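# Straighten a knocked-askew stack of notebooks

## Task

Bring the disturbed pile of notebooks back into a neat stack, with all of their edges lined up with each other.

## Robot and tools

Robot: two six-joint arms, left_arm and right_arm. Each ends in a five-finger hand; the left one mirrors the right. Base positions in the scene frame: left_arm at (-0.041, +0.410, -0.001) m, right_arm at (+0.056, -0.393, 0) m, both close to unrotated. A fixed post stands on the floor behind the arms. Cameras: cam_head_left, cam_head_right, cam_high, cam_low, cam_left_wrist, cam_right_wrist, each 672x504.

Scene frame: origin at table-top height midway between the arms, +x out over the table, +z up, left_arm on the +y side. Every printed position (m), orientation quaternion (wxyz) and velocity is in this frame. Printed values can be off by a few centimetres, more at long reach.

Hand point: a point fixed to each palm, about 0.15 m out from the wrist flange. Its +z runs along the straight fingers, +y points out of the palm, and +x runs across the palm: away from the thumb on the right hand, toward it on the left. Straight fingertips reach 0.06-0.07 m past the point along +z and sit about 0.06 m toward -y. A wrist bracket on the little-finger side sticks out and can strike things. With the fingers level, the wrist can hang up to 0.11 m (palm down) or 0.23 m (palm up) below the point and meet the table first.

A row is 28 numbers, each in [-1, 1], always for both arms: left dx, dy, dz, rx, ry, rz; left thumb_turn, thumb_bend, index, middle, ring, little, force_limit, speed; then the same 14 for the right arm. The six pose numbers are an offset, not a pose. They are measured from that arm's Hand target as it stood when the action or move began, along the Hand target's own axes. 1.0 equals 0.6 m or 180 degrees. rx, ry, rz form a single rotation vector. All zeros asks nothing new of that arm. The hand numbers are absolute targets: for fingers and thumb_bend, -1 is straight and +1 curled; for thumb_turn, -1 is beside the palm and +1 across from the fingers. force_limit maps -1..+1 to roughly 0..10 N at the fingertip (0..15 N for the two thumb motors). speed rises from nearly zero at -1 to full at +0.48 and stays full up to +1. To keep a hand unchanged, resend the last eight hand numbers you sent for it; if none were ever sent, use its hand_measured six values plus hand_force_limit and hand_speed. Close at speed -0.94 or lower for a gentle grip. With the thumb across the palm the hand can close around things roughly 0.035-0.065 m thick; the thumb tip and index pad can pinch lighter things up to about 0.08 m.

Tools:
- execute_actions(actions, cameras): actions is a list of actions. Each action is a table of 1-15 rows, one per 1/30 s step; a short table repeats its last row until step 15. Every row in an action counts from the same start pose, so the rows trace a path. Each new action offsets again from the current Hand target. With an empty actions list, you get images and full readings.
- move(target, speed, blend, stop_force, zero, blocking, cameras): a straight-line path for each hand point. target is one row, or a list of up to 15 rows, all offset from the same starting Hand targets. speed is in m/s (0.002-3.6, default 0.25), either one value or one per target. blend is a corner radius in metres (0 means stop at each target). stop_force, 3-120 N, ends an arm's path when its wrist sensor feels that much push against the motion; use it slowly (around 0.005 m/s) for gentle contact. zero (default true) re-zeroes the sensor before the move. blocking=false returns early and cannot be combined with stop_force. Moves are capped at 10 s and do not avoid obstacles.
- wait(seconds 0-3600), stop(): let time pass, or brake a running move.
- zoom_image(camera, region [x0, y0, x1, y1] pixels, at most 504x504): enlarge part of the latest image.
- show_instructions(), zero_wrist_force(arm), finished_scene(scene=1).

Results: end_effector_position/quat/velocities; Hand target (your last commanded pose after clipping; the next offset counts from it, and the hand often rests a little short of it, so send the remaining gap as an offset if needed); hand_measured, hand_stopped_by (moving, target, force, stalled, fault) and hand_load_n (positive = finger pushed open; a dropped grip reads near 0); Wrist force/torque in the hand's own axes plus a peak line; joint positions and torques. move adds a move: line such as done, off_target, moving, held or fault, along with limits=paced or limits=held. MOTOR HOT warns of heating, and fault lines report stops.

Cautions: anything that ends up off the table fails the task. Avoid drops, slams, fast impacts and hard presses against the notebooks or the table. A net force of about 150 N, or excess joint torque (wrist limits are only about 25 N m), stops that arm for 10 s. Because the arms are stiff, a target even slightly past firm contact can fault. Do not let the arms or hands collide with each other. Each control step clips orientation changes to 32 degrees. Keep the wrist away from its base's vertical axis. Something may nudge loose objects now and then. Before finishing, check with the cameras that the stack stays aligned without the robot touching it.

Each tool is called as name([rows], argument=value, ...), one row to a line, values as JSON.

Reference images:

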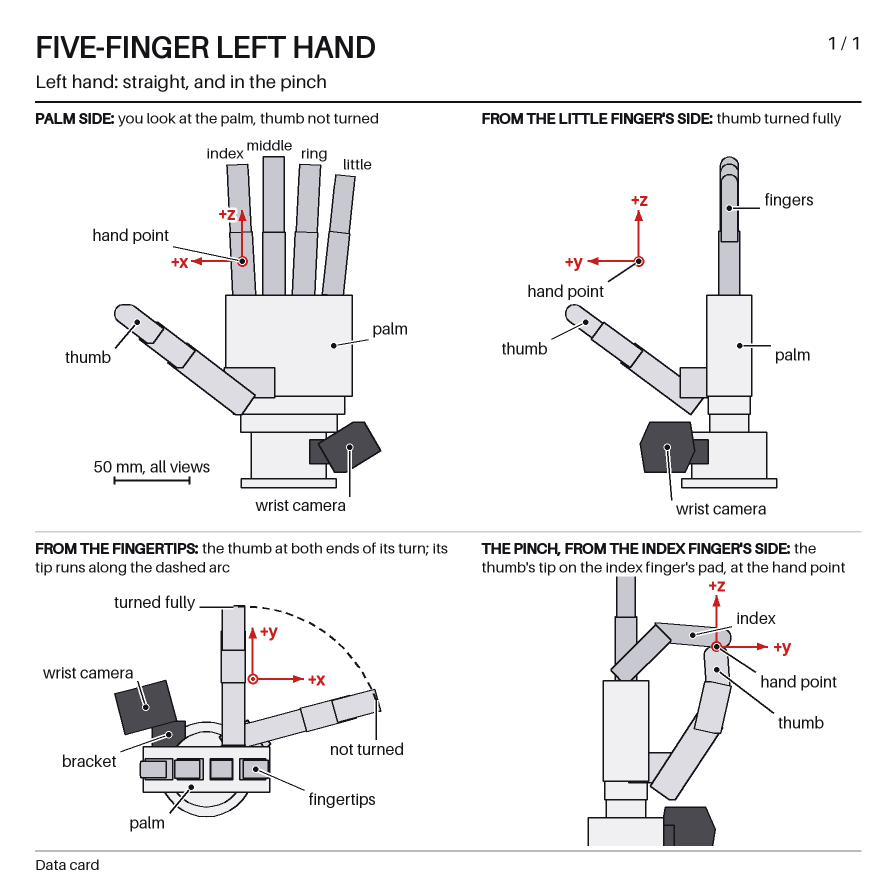

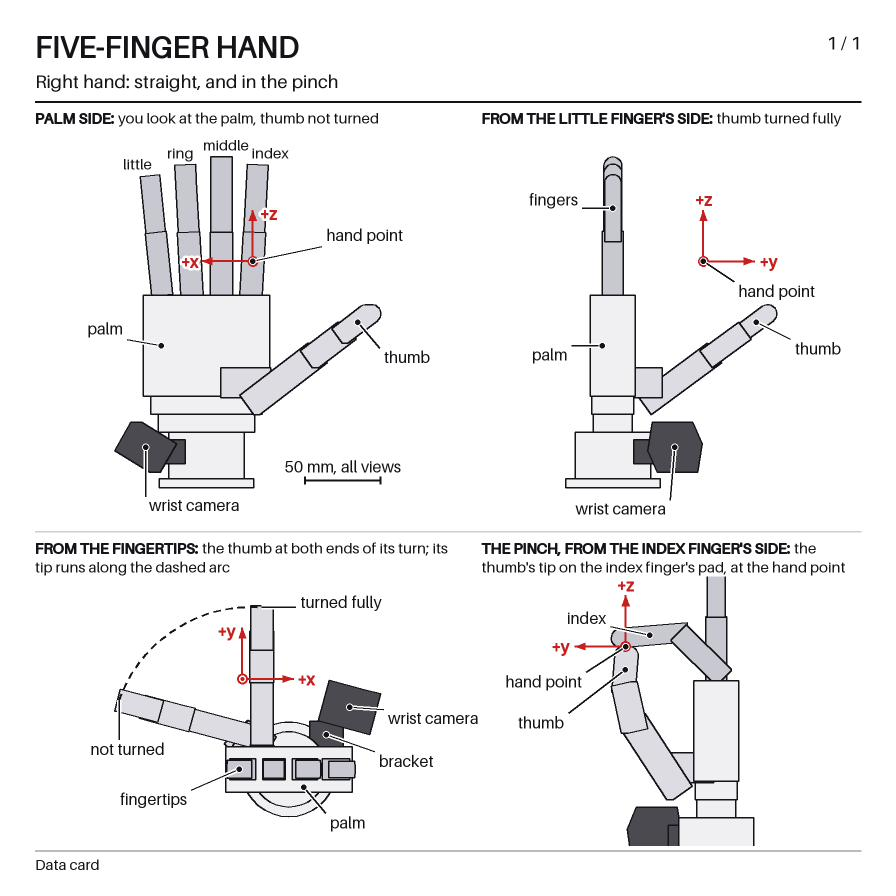

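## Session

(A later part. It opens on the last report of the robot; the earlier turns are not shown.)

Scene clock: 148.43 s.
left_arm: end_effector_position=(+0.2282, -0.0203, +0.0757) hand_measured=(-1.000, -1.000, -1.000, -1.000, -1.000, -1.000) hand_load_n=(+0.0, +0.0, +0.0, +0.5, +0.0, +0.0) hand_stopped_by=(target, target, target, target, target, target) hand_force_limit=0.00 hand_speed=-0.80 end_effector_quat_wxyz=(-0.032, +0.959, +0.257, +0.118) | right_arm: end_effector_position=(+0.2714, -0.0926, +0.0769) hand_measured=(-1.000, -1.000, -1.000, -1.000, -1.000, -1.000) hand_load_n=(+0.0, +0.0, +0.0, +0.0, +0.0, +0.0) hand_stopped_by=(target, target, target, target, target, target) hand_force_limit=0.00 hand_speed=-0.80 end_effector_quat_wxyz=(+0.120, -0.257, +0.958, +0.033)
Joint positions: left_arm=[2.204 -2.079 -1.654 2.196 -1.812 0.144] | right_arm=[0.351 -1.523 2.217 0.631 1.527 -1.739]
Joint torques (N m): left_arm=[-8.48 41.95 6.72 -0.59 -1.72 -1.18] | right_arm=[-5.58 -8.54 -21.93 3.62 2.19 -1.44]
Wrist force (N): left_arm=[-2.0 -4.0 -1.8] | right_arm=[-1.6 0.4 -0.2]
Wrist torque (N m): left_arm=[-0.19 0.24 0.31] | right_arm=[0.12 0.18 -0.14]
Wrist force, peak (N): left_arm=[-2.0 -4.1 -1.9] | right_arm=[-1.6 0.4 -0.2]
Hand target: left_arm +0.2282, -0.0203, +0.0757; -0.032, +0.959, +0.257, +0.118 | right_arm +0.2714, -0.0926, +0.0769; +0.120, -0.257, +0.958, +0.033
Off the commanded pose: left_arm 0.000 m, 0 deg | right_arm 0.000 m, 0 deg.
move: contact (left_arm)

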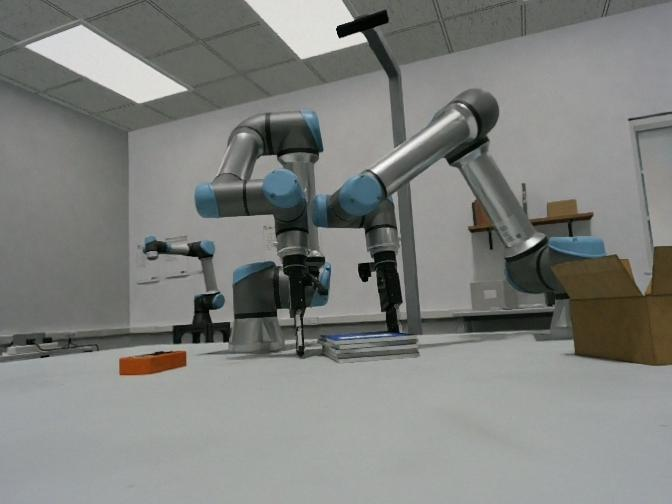

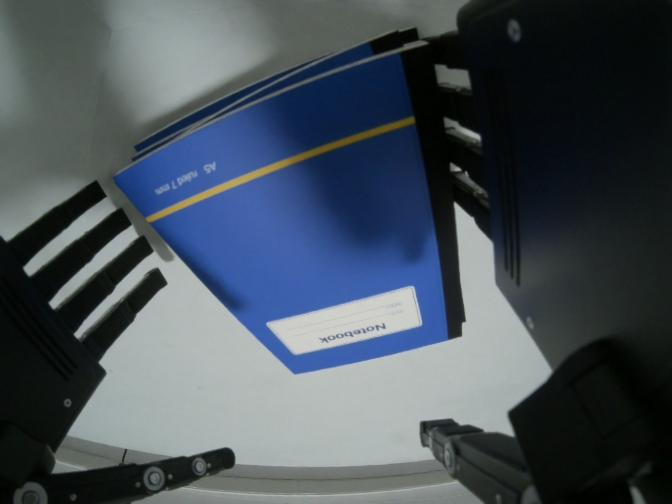

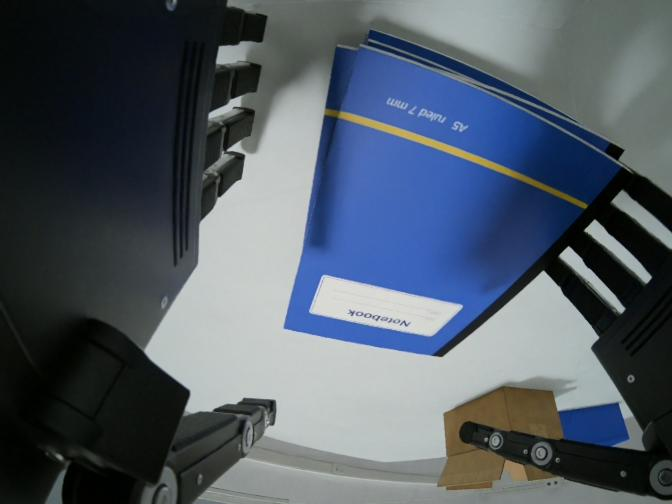

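move([
  [0,-0.02,0,0,0,0,-1,-1,-1,-1,-1,-1,0,-0.8,0,0,0,0,0,0,-1,-1,-1,-1,-1,-1,0,-0.8],
  [0,-0.09,0,0,0,0,-1,-1,-1,-1,-1,-1,0,-0.8,0,0.05,0,0,0,0,-1,-1,-1,-1,-1,-1,0,-0.8],
], speed=[0.05,0.1], blend=0.003)

move(target=[0,0,0,0,0,0,-1,-1,-1,-1,-1,-1,0,-0.8,0,0.045,0,0,0,0,-1,-1,-1,-1,-1,-1,0,-0.8], speed=0.012, stop_force=3, cameras=["cam_low","cam_left_wrist","cam_right_wrist"])

zoom_image(camera="cam_right_wrist", region=[200, 0, 640, 370])

Scene clock: 149.83 s.
left_arm: end_effector_position=(+0.2013, +0.0265, +0.0757) hand_measured=(-1.000, -1.000, -1.000, -1.000, -1.000, -1.000) hand_load_n=(+0.0, +0.0, +0.0, -0.5, +0.0, +0.0) hand_stopped_by=(target, target, target, target, target, target) hand_force_limit=0.00 hand_speed=-0.80 end_effector_quat_wxyz=(-0.032, +0.959, +0.257, +0.118) | right_arm: end_effector_position=(+0.2564, -0.0666, +0.0770) hand_measured=(-1.000, -1.000, -1.000, -1.000, -1.000, -1.000) hand_load_n=(+0.0, +0.0, +0.0, +0.0, +0.0, +0.0) hand_stopped_by=(target, target, target, target, target, target) hand_force_limit=0.00 hand_speed=-0.80 end_effector_quat_wxyz=(+0.120, -0.257, +0.958, +0.033)
Joint positions: left_arm=[2.224 -1.969 -1.826 2.263 -1.812 0.164] | right_arm=[0.48 -1.492 2.183 0.631 1.559 -1.614]
Joint torques (N m): left_arm=[-14.35 38.1 3.97 -2.3 1.87 -1.42] | right_arm=[5.87 -24.1 -9.9 2.97 -2.52 1.03]
Wrist force (N): left_arm=[-2.0 0.7 -1.3] | right_arm=[-1.4 0.2 0.1]
Wrist torque (N m): left_arm=[0.11 0.23 0.08] | right_arm=[0.05 0.15 -0.03]
Wrist force, peak (N): left_arm=[-2.2 -3.7 -1.8] | right_arm=[-1.7 1.1 0.0]
Hand target: left_arm +0.2012, +0.0265, +0.0757; -0.032, +0.959, +0.257, +0.118 | right_arm +0.2564, -0.0666, +0.0770; +0.120, -0.257, +0.958, +0.033
Off the commanded pose: left_arm 0.000 m, 0 deg | right_arm 0.000 m, 0 deg.
move: done

Scene clock: 152.87 s.
left_arm: end_effector_position=(+0.2012, +0.0265, +0.0757) hand_measured=(-1.000, -1.000, -1.000, -1.000, -1.000, -1.000) hand_load_n=(+0.0, +0.0, +0.0, +0.5, +0.0, +0.0) hand_stopped_by=(target, target, target, target, target, target) hand_force_limit=0.00 hand_speed=-0.80 end_effector_quat_wxyz=(-0.032, +0.959, +0.257, +0.118) | right_arm: end_effector_position=(+0.2429, -0.0432, +0.0770) hand_measured=(-1.000, -1.000, -1.000, -1.000, -1.000, -1.000) hand_load_n=(+0.0, +0.0, +0.0, +0.0, +0.0, +0.0) hand_stopped_by=(target, target, target, target, target, target) hand_force_limit=0.00 hand_speed=-0.80 end_effector_quat_wxyz=(+0.120, -0.257, +0.958, +0.033)
Joint positions: left_arm=[2.224 -1.969 -1.826 2.263 -1.812 0.164] | right_arm=[0.589 -1.46 2.146 0.636 1.586 -1.508]
Joint torques (N m): left_arm=[-12.75 40.34 2.49 -1.22 -2.11 -1.14] | right_arm=[-6.32 -26.94 -9.36 2.1 -2.6 -1.49]
Wrist force (N): left_arm=[-2.2 0.5 -0.8] | right_arm=[-1.3 0.2 0.3]
Wrist torque (N m): left_arm=[0.06 0.28 0.08] | right_arm=[0.11 0.07 -0.13]
Wrist force, peak (N): left_arm=[-2.2 0.4 -1.1] | right_arm=[-1.0 -2.8 0.8]
Hand target: left_arm +0.2012, +0.0265, +0.0757; -0.032, +0.959, +0.257, +0.118 | right_arm +0.2429, -0.0432, +0.0770; +0.120, -0.257, +0.958, +0.033
Off the commanded pose: left_arm 0.000 m, 0 deg | right_arm 0.000 m, 0 deg.
move: done

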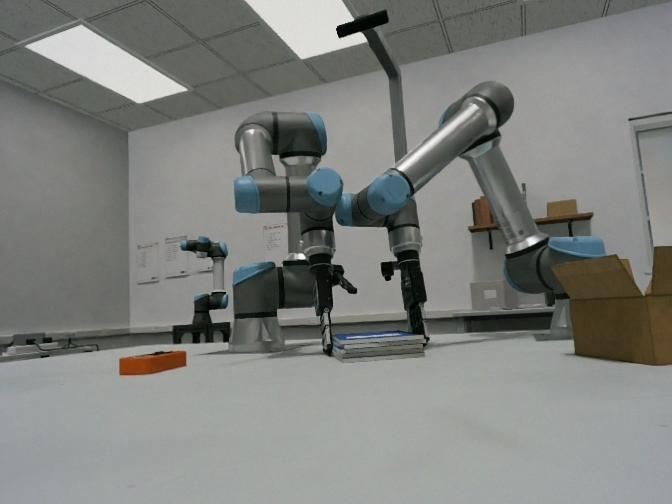

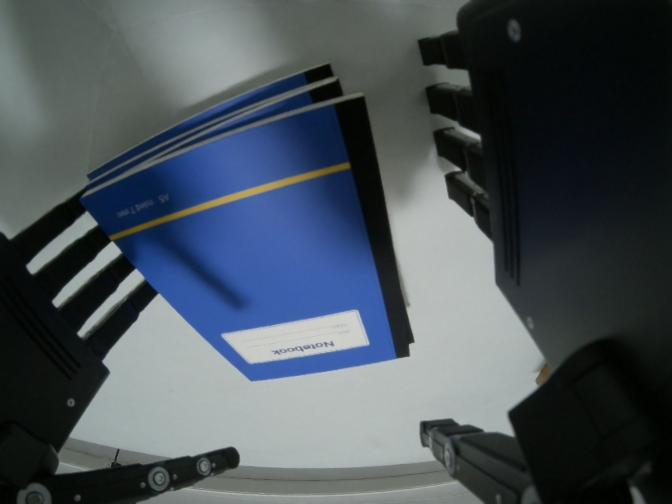

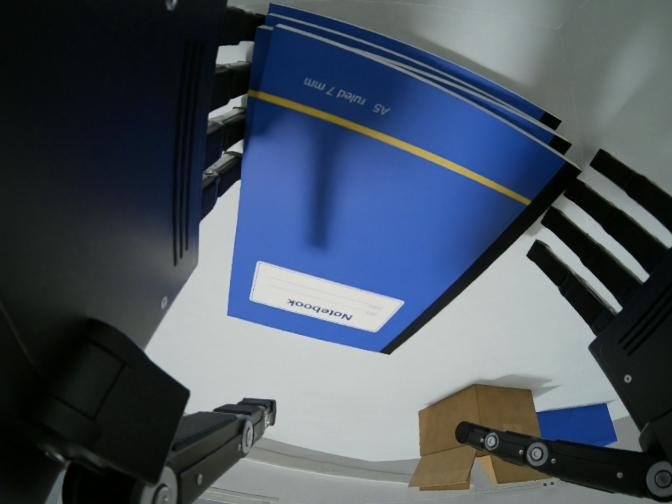

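Scaled by 1.145 from the camera's image (finer frame: 960x720).

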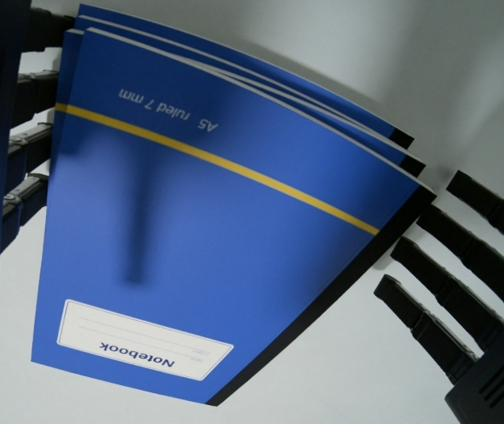

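move([
  [0.1091,-0.0667,0.0272,0,0,0,-1,-1,-1,-1,-1,-1,0,-0.8,0,-0.05,0,0,0,0,-1,-1,-1,-1,-1,-1,0,-0.8],
  [0.1091,-0.0667,0.0272,0,0,0,-1,-1,-1,-1,-1,-1,0,-0.8,-0.1067,-0.05,0.0266,0,0,0,-1,-1,-1,-1,-1,-1,0,-0.8],
  [0.1091,-0.0667,0.0272,0,0,0,-1,-1,-1,-1,-1,-1,0,-0.8,-0.1067,0.0032,0.0266,0,0,0,-1,-1,-1,-1,-1,-1,0,-0.8],
], speed=[0.1,0.12,0.025], cameras=["cam_head_left","cam_low","cam_left_wrist","cam_right_wrist"])

zoom_image(camera="cam_low", region=[315, 325, 435, 370])

Scene clock: 159.27 s.
left_arm: end_effector_position=(+0.2396, +0.0949, +0.0757) hand_measured=(-1.000, -1.000, -1.000, -1.000, -1.000, -1.000) hand_load_n=(+0.0, -0.5, +0.0, +0.0, +0.0, +0.0) hand_stopped_by=(target, target, target, target, target, target) hand_force_limit=0.00 hand_speed=-0.80 end_effector_quat_wxyz=(-0.032, +0.959, +0.257, +0.118) | right_arm: end_effector_position=(+0.2992, -0.0085, +0.0773) hand_measured=(-1.000, -1.000, -1.000, -1.000, -1.000, -1.000) hand_load_n=(+0.0, -0.5, +0.0, +0.0, +0.0, +0.0) hand_stopped_by=(target, target, target, target, target, target) hand_force_limit=0.00 hand_speed=-0.80 end_effector_quat_wxyz=(+0.120, -0.257, +0.959, +0.033) end_effector_velocity=(+0.001, -0.002, +0.000) end_effector_angular_velocity=(-0.002, +0.000, +0.001)
Joint positions: left_arm=[2.439 -1.864 -1.964 2.348 -1.798 0.385] | right_arm=[0.582 -1.324 1.976 0.67 1.584 -1.515]
Joint velocities: left_arm=[within noise] | right_arm=[-0.004 -0.001 0.002 0 0.001 -0.006]
Joint torques (N m): left_arm=[12.27 20.71 24.79 -1.64 -2.95 0.91] | right_arm=[-6.63 -32.06 -9.53 2.61 -0.58 -1.91]
Wrist force (N): left_arm=[-2.0 0.4 -0.6] | right_arm=[-1.4 -0.2 0.2]
Wrist torque (N m): left_arm=[0.06 0.26 0.20] | right_arm=[0.06 0.11 -0.12]
Wrist force, peak (N): left_arm=[-3.0 0.9 -0.9] | right_arm=[-1.5 -3.2 1.1]
Hand target: left_arm +0.2396, +0.0949, +0.0757; -0.032, +0.959, +0.257, +0.118 | right_arm +0.2991, -0.0086, +0.0774; +0.120, -0.257, +0.958, +0.033
Off the commanded pose: left_arm 0.000 m, 0 deg | right_arm 0.000 m, 0 deg.
move: done

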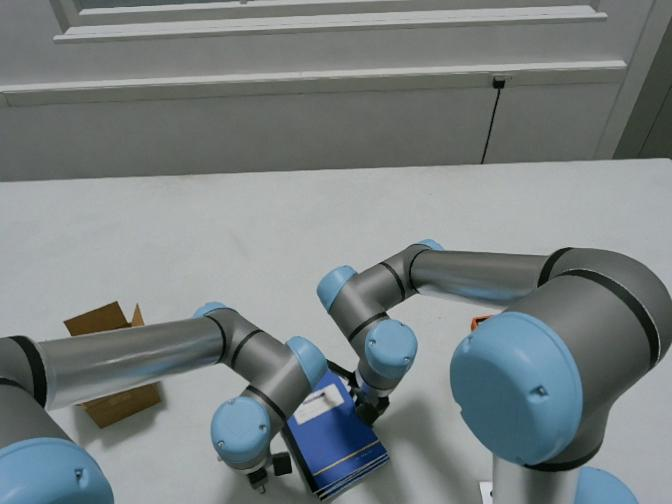

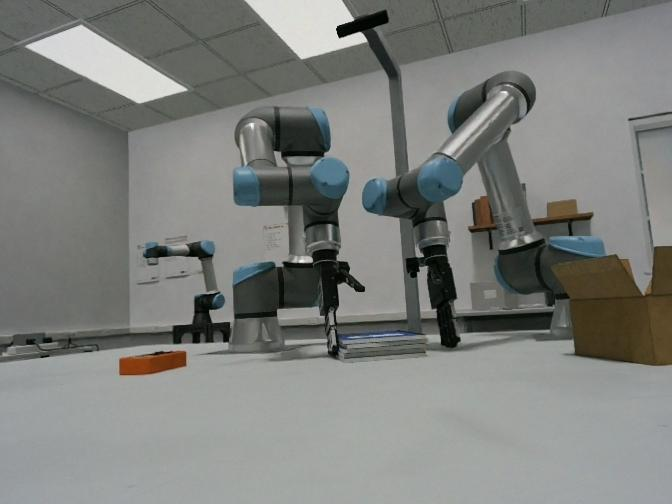

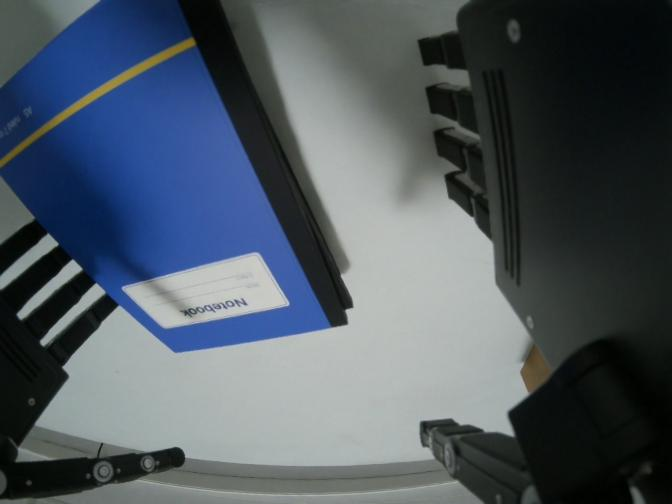

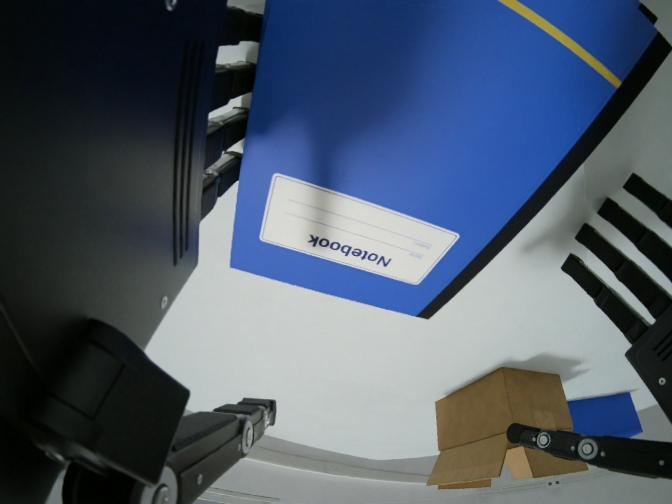

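Scaled by 4.200 from the camera's image (finer frame: 960x720).

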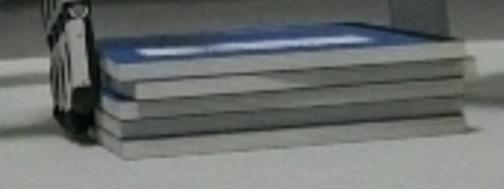

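move([
  [0,0,0,0,0,0,-1,-1,-1,-1,-1,-1,0,-0.8,0,-0.0067,0,0,0,0,-1,-1,-1,-1,-1,-1,0,-0.8],
  [0,0,0,0,0,0,-1,-1,-1,-1,-1,-1,0,-0.8,-0.0029,-0.0067,-0.0116,0,0,0,-1,-1,-1,-1,-1,-1,0,-0.8],
  [0,0,0,0,0,0,-1,-1,-1,-1,-1,-1,0,-0.8,-0.0029,0.0067,-0.0116,0,0,0,-1,-1,-1,-1,-1,-1,0,-0.8],
  [0,0,0,0,0,0,-1,-1,-1,-1,-1,-1,0,-0.8,-0.0029,0,-0.0116,0,0,0,-1,-1,-1,-1,-1,-1,0,-0.8],
  [0,0,0,0,0,0,-1,-1,-1,-1,-1,-1,0,-0.8,-0.0063,0,-0.0254,0,0,0,-1,-1,-1,-1,-1,-1,0,-0.8],
  [0,0,0,0,0,0,-1,-1,-1,-1,-1,-1,0,-0.8,-0.0063,0.0133,-0.0254,0,0,0,-1,-1,-1,-1,-1,-1,0,-0.8],
], speed=0.03, cameras=["cam_low","cam_left_wrist","cam_right_wrist"])

zoom_image(camera="cam_low", region=[315, 325, 435, 370])

Scene clock: 161.87 s.
left_arm: end_effector_position=(+0.2396, +0.0949, +0.0757) hand_measured=(-1.000, -1.000, -1.000, -1.000, -1.000, -1.000) hand_load_n=(+0.0, -0.5, +0.0, +0.5, +0.0, +0.0) hand_stopped_by=(target, target, target, target, target, target) hand_force_limit=0.00 hand_speed=-0.80 end_effector_quat_wxyz=(-0.032, +0.959, +0.257, +0.118) | right_arm: end_effector_position=(+0.2951, -0.0017, +0.0930) hand_measured=(-1.000, -1.000, -1.000, -1.000, -1.000, -1.000) hand_load_n=(+0.0, +0.0, +0.0, +0.0, +0.0, +0.0) hand_stopped_by=(target, target, target, target, target, target) hand_force_limit=0.00 hand_speed=-0.80 end_effector_quat_wxyz=(+0.120, -0.256, +0.959, +0.033) end_effector_velocity=(+0.001, -0.002, -0.001) end_effector_angular_velocity=(-0.003, +0.002, -0.002)
Joint positions: left_arm=[2.439 -1.864 -1.964 2.348 -1.798 0.385] | right_arm=[0.607 -1.34 1.947 0.715 1.59 -1.491]
Joint velocities: left_arm=[within noise] | right_arm=[-0.007 -0.001 0.002 0.001 0 -0.006]
Joint torques (N m): left_arm=[13.36 20.47 24.27 -1.43 -3.06 1.08] | right_arm=[-5.96 -33.14 -9.97 2.64 -0.83 -2.04]
Wrist force (N): left_arm=[-2.1 0.4 -0.5] | right_arm=[-1.3 -0.3 0.4]
Wrist torque (N m): left_arm=[0.06 0.26 0.19] | right_arm=[0.03 0.09 -0.10]
Wrist force, peak (N): left_arm=[-2.5 0.5 -0.4] | right_arm=[-1.5 -3.1 0.7]
Hand target: left_arm +0.2396, +0.0949, +0.0757; -0.032, +0.959, +0.257, +0.118 | right_arm +0.2951, -0.0017, +0.0931; +0.120, -0.257, +0.958, +0.033
Off the commanded pose: left_arm 0.000 m, 0 deg | right_arm 0.000 m, 0 deg.
move: done

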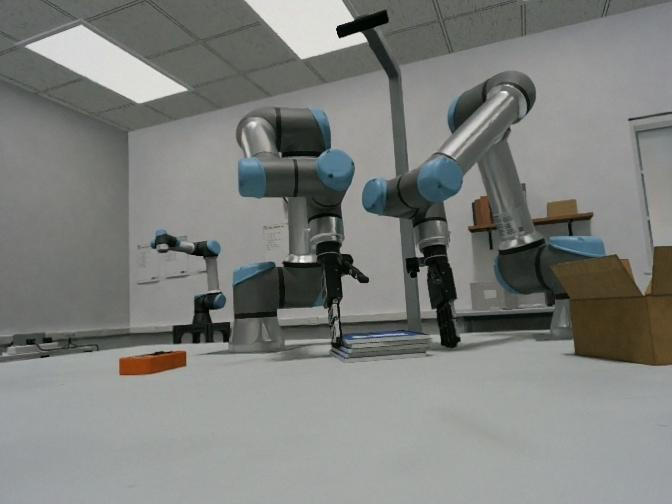

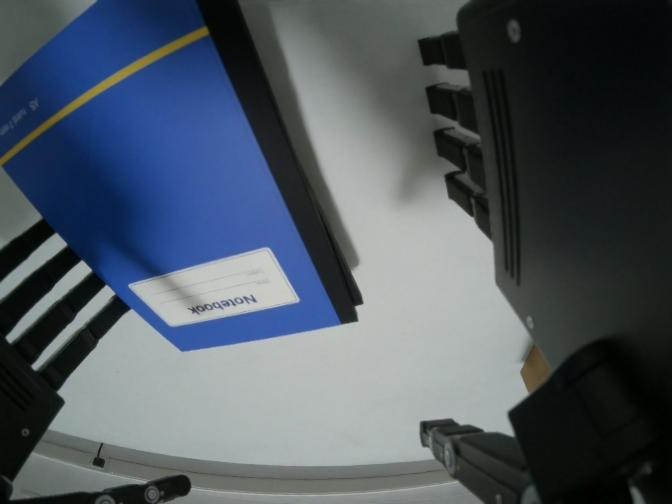

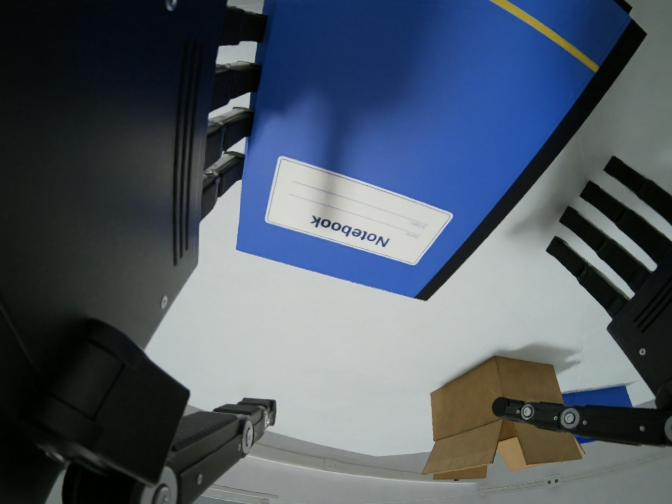

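Scaled by 4.200 from the camera's image (finer frame: 960x720).

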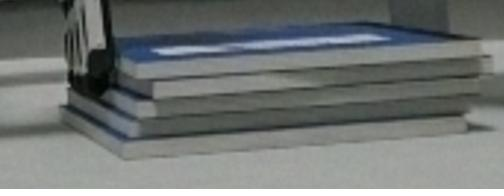

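move([
  [0,0,0,0,0,0,-1,-1,-1,-1,-1,-1,0,-0.8,0,-0.0067,0,0,0,0,-1,-1,-1,-1,-1,-1,0,-0.8],
  [0,0,0,0,0,0,-1,-1,-1,-1,-1,-1,0,-0.8,-0.0034,-0.0067,-0.0137,0,0,0,-1,-1,-1,-1,-1,-1,0,-0.8],
  [0,0,0,0,0,0,-1,-1,-1,-1,-1,-1,0,-0.8,-0.0034,0.0067,-0.0137,0,0,0,-1,-1,-1,-1,-1,-1,0,-0.8],
  [0,0,0,0,0,0,-1,-1,-1,-1,-1,-1,0,-0.8,-0.0034,0,-0.0137,0,0,0,-1,-1,-1,-1,-1,-1,0,-0.8],
  [0,0,0,0,0,0,-1,-1,-1,-1,-1,-1,0,-0.8,-0.0069,0,-0.0275,0,0,0,-1,-1,-1,-1,-1,-1,0,-0.8],
  [0,0,0,0,0,0,-1,-1,-1,-1,-1,-1,0,-0.8,-0.0069,0.0133,-0.0275,0,0,0,-1,-1,-1,-1,-1,-1,0,-0.8],
], speed=0.03, cameras=["cam_low","cam_left_wrist","cam_right_wrist"])

zoom_image(camera="cam_low", region=[315, 325, 435, 370])

Scene clock: 164.40 s.
left_arm: end_effector_position=(+0.2396, +0.0949, +0.0757) hand_measured=(-1.000, -1.000, -1.000, -1.000, -1.000, -1.000) hand_load_n=(+0.0, +0.0, +0.0, +0.0, +0.0, +0.0) hand_stopped_by=(target, target, target, target, target, target) hand_force_limit=0.00 hand_speed=-0.80 end_effector_quat_wxyz=(-0.032, +0.959, +0.257, +0.118) | right_arm: end_effector_position=(+0.2911, +0.0052, +0.1101) hand_measured=(-1.000, -1.000, -1.000, -1.000, -1.000, -1.000) hand_load_n=(+0.0, +0.0, +0.0, +0.5, +0.0, +0.0) hand_stopped_by=(target, target, target, target, target, target) hand_force_limit=0.00 hand_speed=-0.80 end_effector_quat_wxyz=(+0.120, -0.256, +0.959, +0.033) end_effector_velocity=(+0.001, -0.002, +0.000) end_effector_angular_velocity=(-0.002, +0.000, +0.001)
Joint positions: left_arm=[2.439 -1.864 -1.964 2.348 -1.798 0.385] | right_arm=[0.631 -1.355 1.915 0.763 1.596 -1.467]
Joint velocities: left_arm=[within noise] | right_arm=[-0.005 -0.002 0.003 -0.001 0 -0.006]
Joint torques (N m): left_arm=[13.81 20.4 24.42 -1.49 -2.98 0.83] | right_arm=[-5.71 -32.9 -9.8 2.5 -0.42 -2.11]
Wrist force (N): left_arm=[-2.3 0.6 -0.5] | right_arm=[-1.5 0.0 0.5]
Wrist torque (N m): left_arm=[0.07 0.29 0.18] | right_arm=[-0.01 0.13 -0.12]
Wrist force, peak (N): left_arm=[-2.4 0.5 -0.6] | right_arm=[-1.7 -1.2 0.0]
Hand target: left_arm +0.2396, +0.0949, +0.0757; -0.032, +0.959, +0.257, +0.118 | right_arm +0.2910, +0.0051, +0.1101; +0.120, -0.257, +0.958, +0.033
Off the commanded pose: left_arm 0.000 m, 0 deg | right_arm 0.000 m, 0 deg.
move: done

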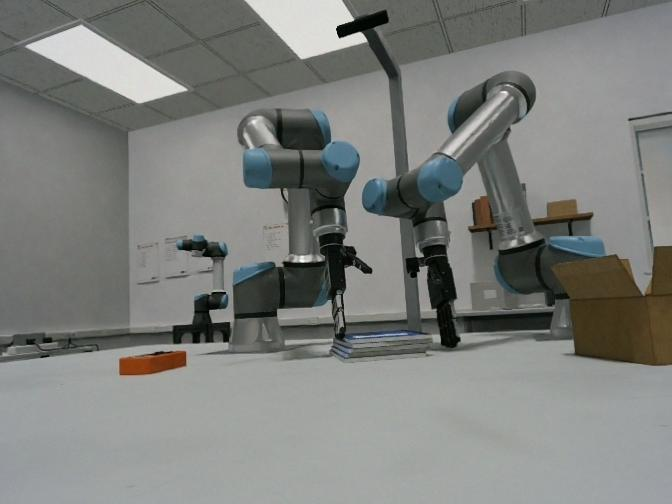

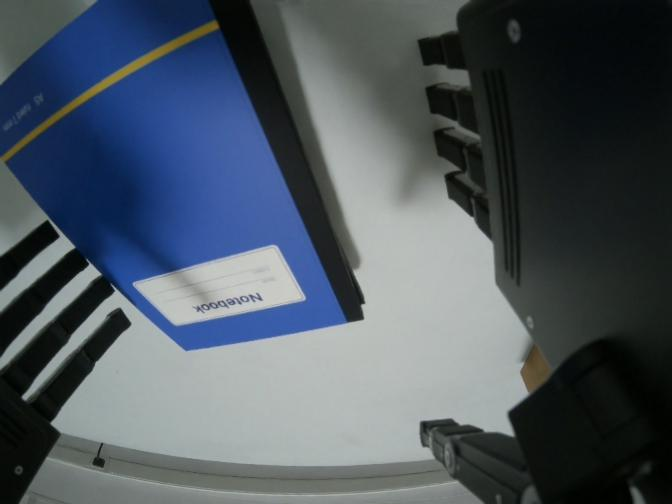

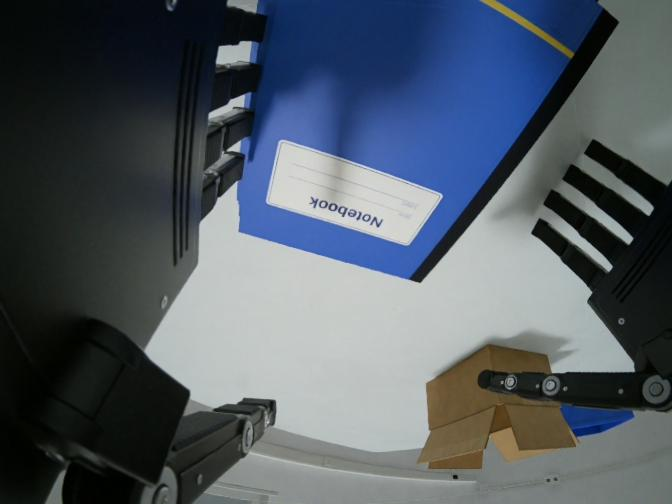

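Scaled by 4.200 from the camera's image (finer frame: 960x720).

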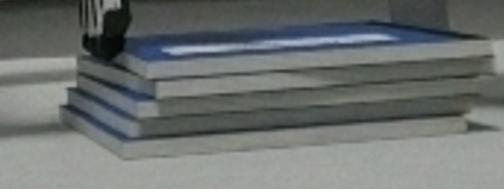

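move([
  [0,0.07,0,0,0,0,-1,-1,-1,-1,-1,-1,0,-0.8,0,-0.1167,0,0,0,0,-1,-1,-1,-1,-1,-1,0,-0.8],
  [0,0.144,0,0,0,0,-1,-1,-1,-1,-1,-1,0,-0.8,0,-0.1167,0,0,0,0,-1,-1,-1,-1,-1,-1,0,-0.8],
], speed=[0.1,0.018], cameras=["all"])

zoom_image(camera="cam_low", region=[315, 325, 435, 370])

zoom_image(camera="cam_head_left", region=[280, 350, 420, 504])

Scene clock: 168.73 s.
left_arm: end_effector_position=(+0.2828, +0.0199, +0.0756) hand_measured=(-1.000, -1.000, -1.000, -1.000, -1.000, -1.000) hand_load_n=(+0.0, +0.0, +0.0, +0.0, +0.0, +0.0) hand_stopped_by=(target, target, target, target, target, target) hand_force_limit=0.00 hand_speed=-0.80 end_effector_quat_wxyz=(-0.032, +0.959, +0.257, +0.118) end_effector_velocity=(-0.001, +0.001, +0.000) end_effector_angular_velocity=(-0.001, +0.000, +0.000) | right_arm: end_effector_position=(+0.3260, -0.0555, +0.1100) hand_measured=(-1.000, -1.000, -1.000, -1.000, -1.000, -1.000) hand_load_n=(-0.5, +0.0, +0.0, +0.0, +0.0, +0.0) hand_stopped_by=(target, target, target, target, target, target) hand_force_limit=0.00 hand_speed=-0.80 end_effector_quat_wxyz=(+0.120, -0.257, +0.958, +0.033)
Joint positions: left_arm=[2.363 -2.046 -1.695 2.243 -1.804 0.307] | right_arm=[0.406 -1.419 1.994 0.748 1.541 -1.685]
Joint velocities: left_arm=[0.001 0.002 -0.005 0.003 0 0.001] | right_arm=[within noise]
Joint torques (N m): left_arm=[-0.82 44.25 4.36 -0.62 -2.51 -0.05] | right_arm=[-6.38 -14.47 -24.01 3.78 2.55 -0.74]
Wrist force (N): left_arm=[-1.6 0.0 -0.8] | right_arm=[-1.5 0.1 0.2]
Wrist torque (N m): left_arm=[0.05 0.22 0.28] | right_arm=[0.05 0.17 -0.12]
Wrist force, peak (N): left_arm=[-1.1 -3.1 -2.3] | right_arm=[-1.5 -1.2 0.5]
Hand target: left_arm +0.2828, +0.0200, +0.0756; -0.032, +0.959, +0.257, +0.118 | right_arm +0.3260, -0.0555, +0.1100; +0.120, -0.257, +0.958, +0.033
Off the commanded pose: left_arm 0.000 m, 0 deg | right_arm 0.000 m, 0 deg.
move: done

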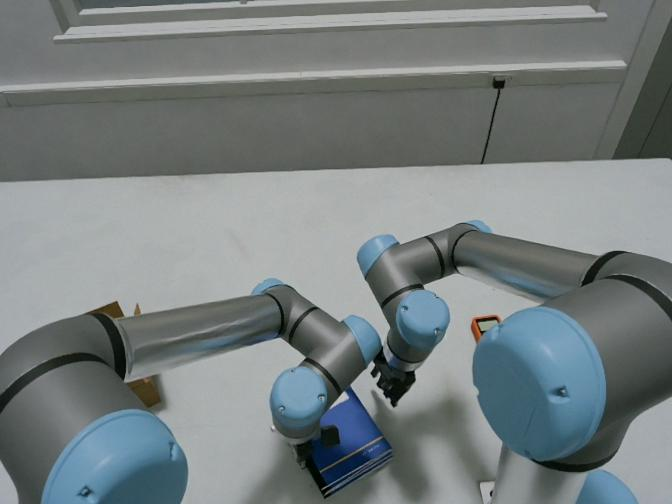

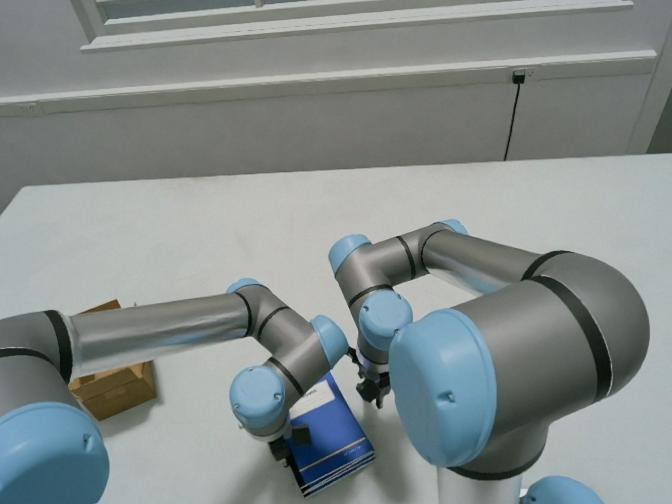

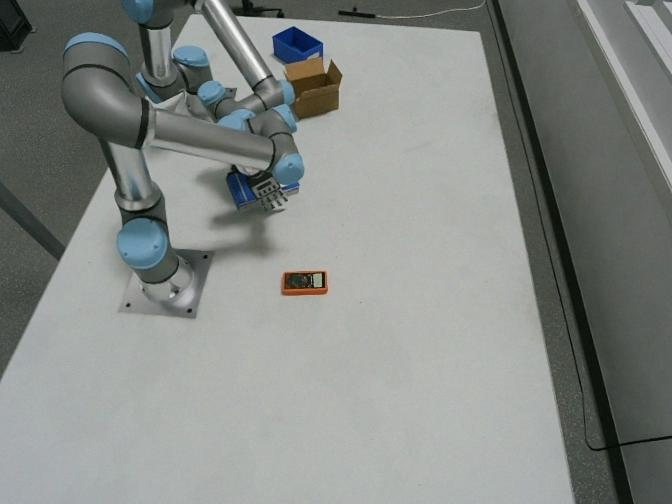

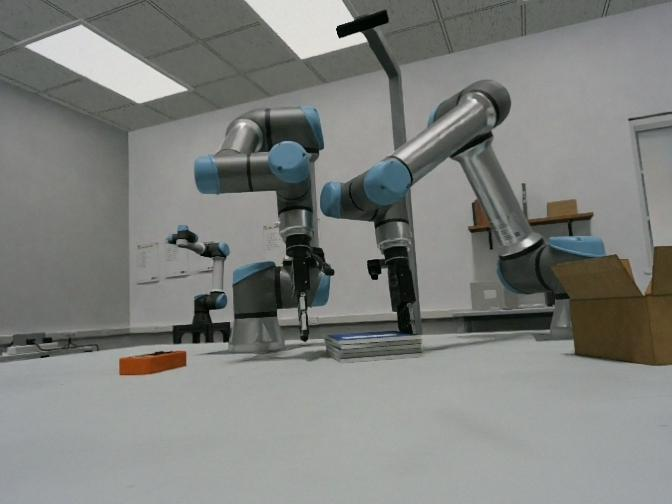

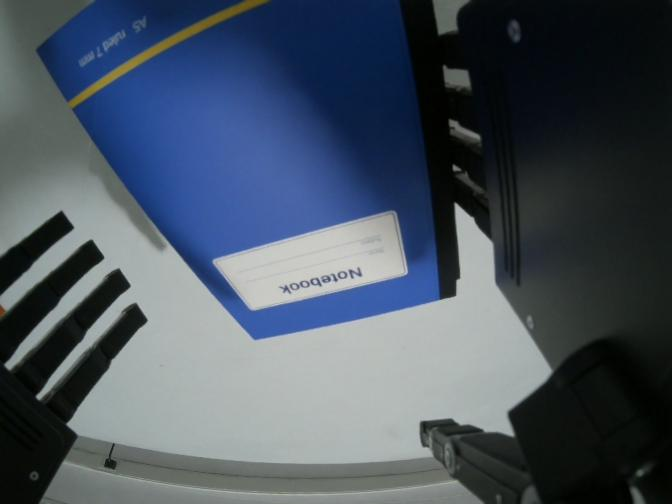

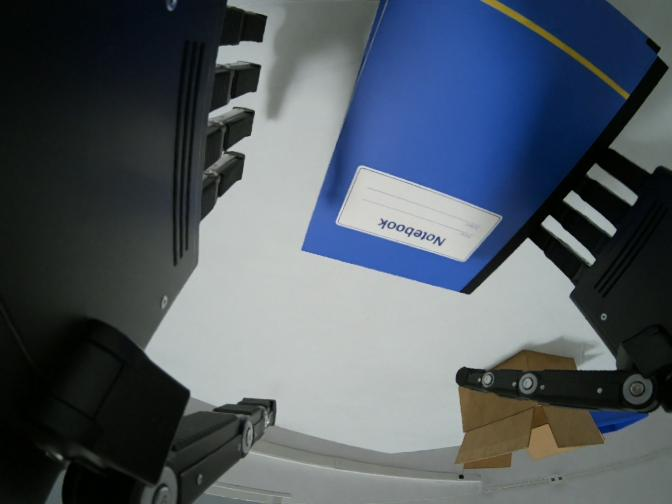

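Scaled by 4.200 from the camera's image (finer frame: 960x720).

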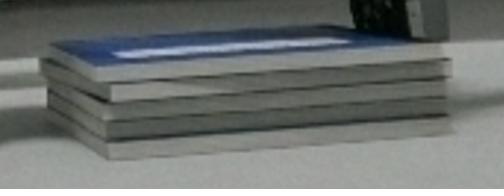

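Scaled by 3.273 from the camera's image (finer frame: 960x720).

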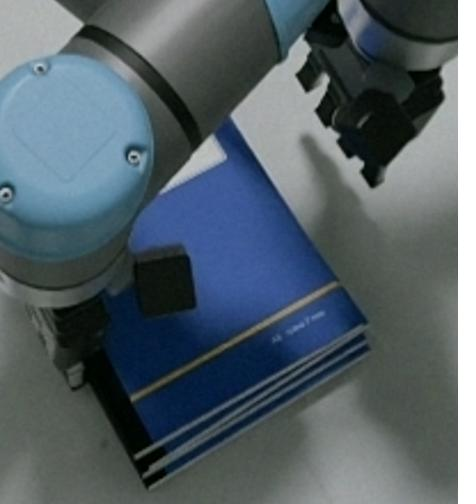

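move([
  [0,-0.0333,0,0,0,0,-1,-1,-1,-1,-1,-1,0,-0.8,0,0,0,0,0,0,-1,-1,-1,-1,-1,-1,0,-0.8],
  [0.0323,-0.05,-0.1293,0,0,0,-1,-1,-1,-1,-1,-1,0,-0.8,0.2062,-0.4287,-0.2302,0.121,0,0.485,-1,-1,-1,-1,-1,-1,0,-0.8],
  [0.1215,0.0833,-0.1072,-0.121,0,0.485,-1,-1,-1,-1,-1,-1,0,-0.8,0.2062,-0.4287,-0.2302,0.121,0,0.485,-1,-1,-1,-1,-1,-1,0,-0.8],
  [0.1215,0.0833,-0.1072,-0.121,0,0.485,-1,-1,-1,-1,-1,-1,0,-0.8,0.1618,0.0585,-0.1193,0.121,0,0.485,-1,-1,-1,-1,-1,-1,0,-0.8],
], speed=[0.06,0.4,0.4,0.3], blend=0.005, cameras=["all"])

zoom_image(camera="cam_low", region=[315, 325, 435, 370])

zoom_image(camera="cam_high", region=[210, 140, 320, 230])

Scene clock: 175.23 s.
left_arm: end_effector_position=(+0.3556, +0.0043, +0.1557) hand_measured=(-1.000, -1.000, -1.000, -1.000, -1.000, -1.000) hand_load_n=(+0.0, +0.0, +0.0, +0.0, +0.0, +0.0) hand_stopped_by=(target, target, target, target, target, target) hand_force_limit=0.00 hand_speed=-0.80 end_effector_quat_wxyz=(+0.061, +0.860, -0.496, +0.105) | right_arm: end_effector_position=(+0.2117, -0.0811, +0.1554) hand_measured=(-1.000, -1.000, -1.000, -1.000, -1.000, -1.000) hand_load_n=(+0.0, +0.0, +0.0, +0.0, +0.0, +0.5) hand_stopped_by=(target, target, target, target, target, target) hand_force_limit=0.00 hand_speed=-0.80 end_effector_quat_wxyz=(+0.106, +0.496, +0.860, -0.059) end_effector_velocity=(+0.000, +0.002, +0.000) end_effector_angular_velocity=(+0.002, -0.001, -0.004)
Joint positions: left_arm=[2.747 -2.083 -1.375 2.078 -1.417 2.238] | right_arm=[1.04 -1.337 1.863 1.162 1.785 0.528]
Joint velocities: left_arm=[within noise] | right_arm=[0.004 0.004 -0.004 0 -0.001 0.008]
Joint torques (N m): left_arm=[-12.42 32.91 27.77 -3.08 -1.73 -0.15] | right_arm=[7.9 -17.62 -23.74 0.88 1.88 1.53]
Wrist force (N): left_arm=[-1.9 0.5 -0.9] | right_arm=[-1.5 0.2 0.3]
Wrist torque (N m): left_arm=[0.04 0.23 0.15] | right_arm=[0.10 0.16 0.00]
Wrist force, peak (N): left_arm=[-2.8 0.3 -0.5] | right_arm=[-3.4 0.5 0.1]
Hand target: left_arm +0.3556, +0.0043, +0.1557; +0.061, +0.860, -0.496, +0.105 | right_arm +0.2117, -0.0810, +0.1554; +0.106, +0.497, +0.859, -0.059
Off the commanded pose: left_arm 0.000 m, 0 deg | right_arm 0.000 m, 0 deg.
move: done

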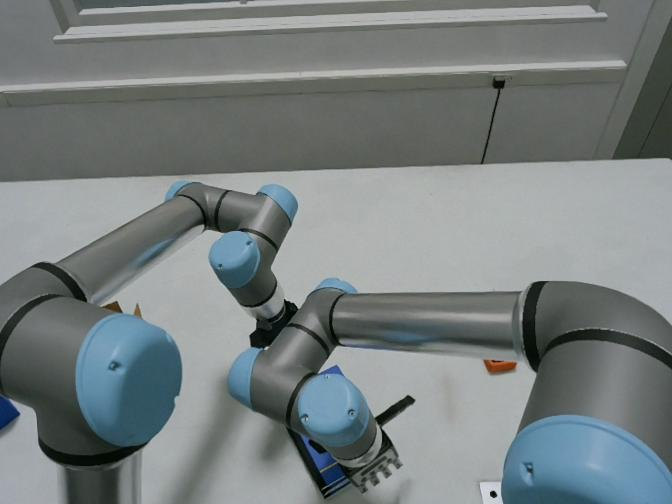

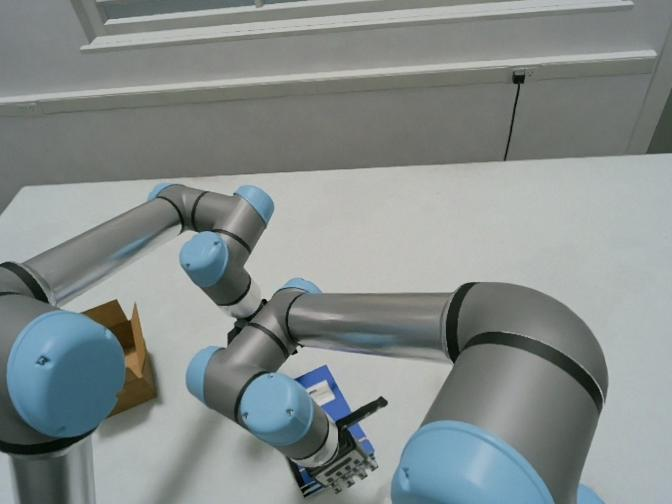

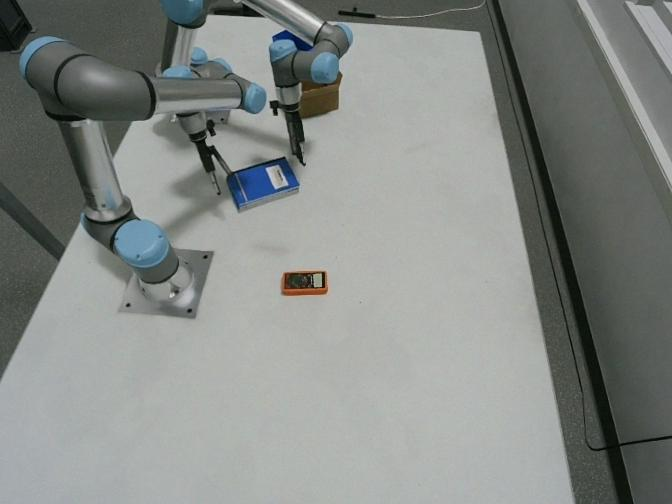

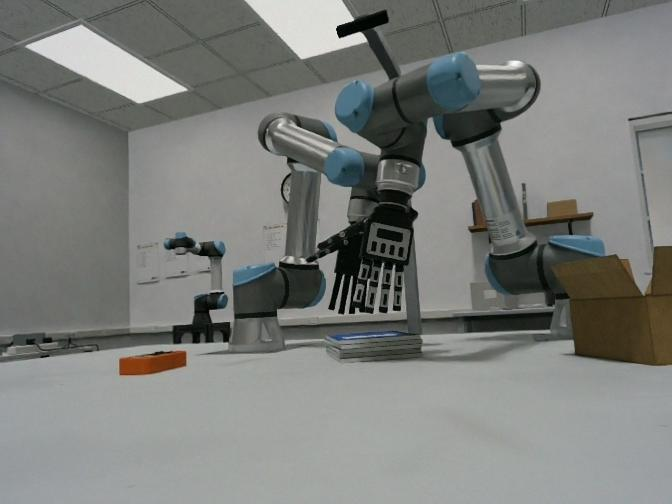

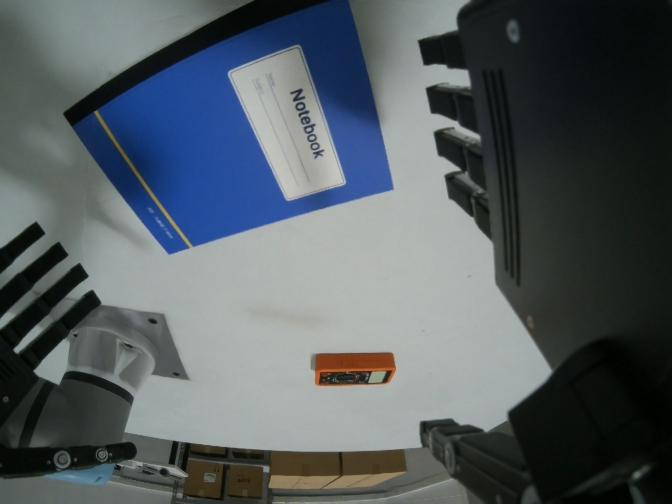

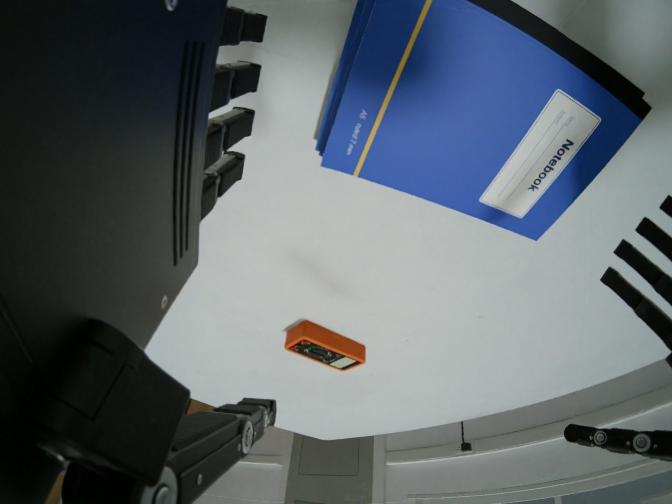

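Scaled by 4.200 from the camera's image (finer frame: 960x720).

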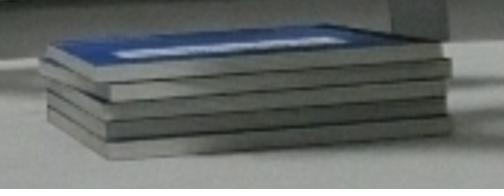

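Scaled by 4.582 from the camera's image (finer frame: 960x720).

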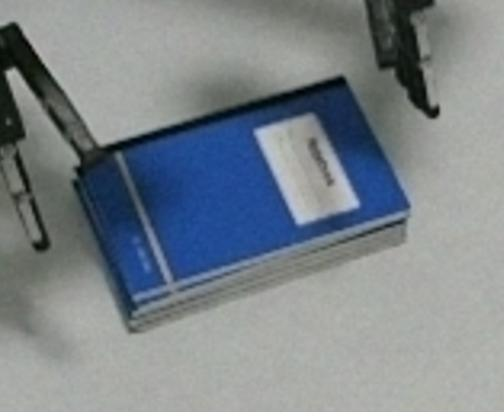

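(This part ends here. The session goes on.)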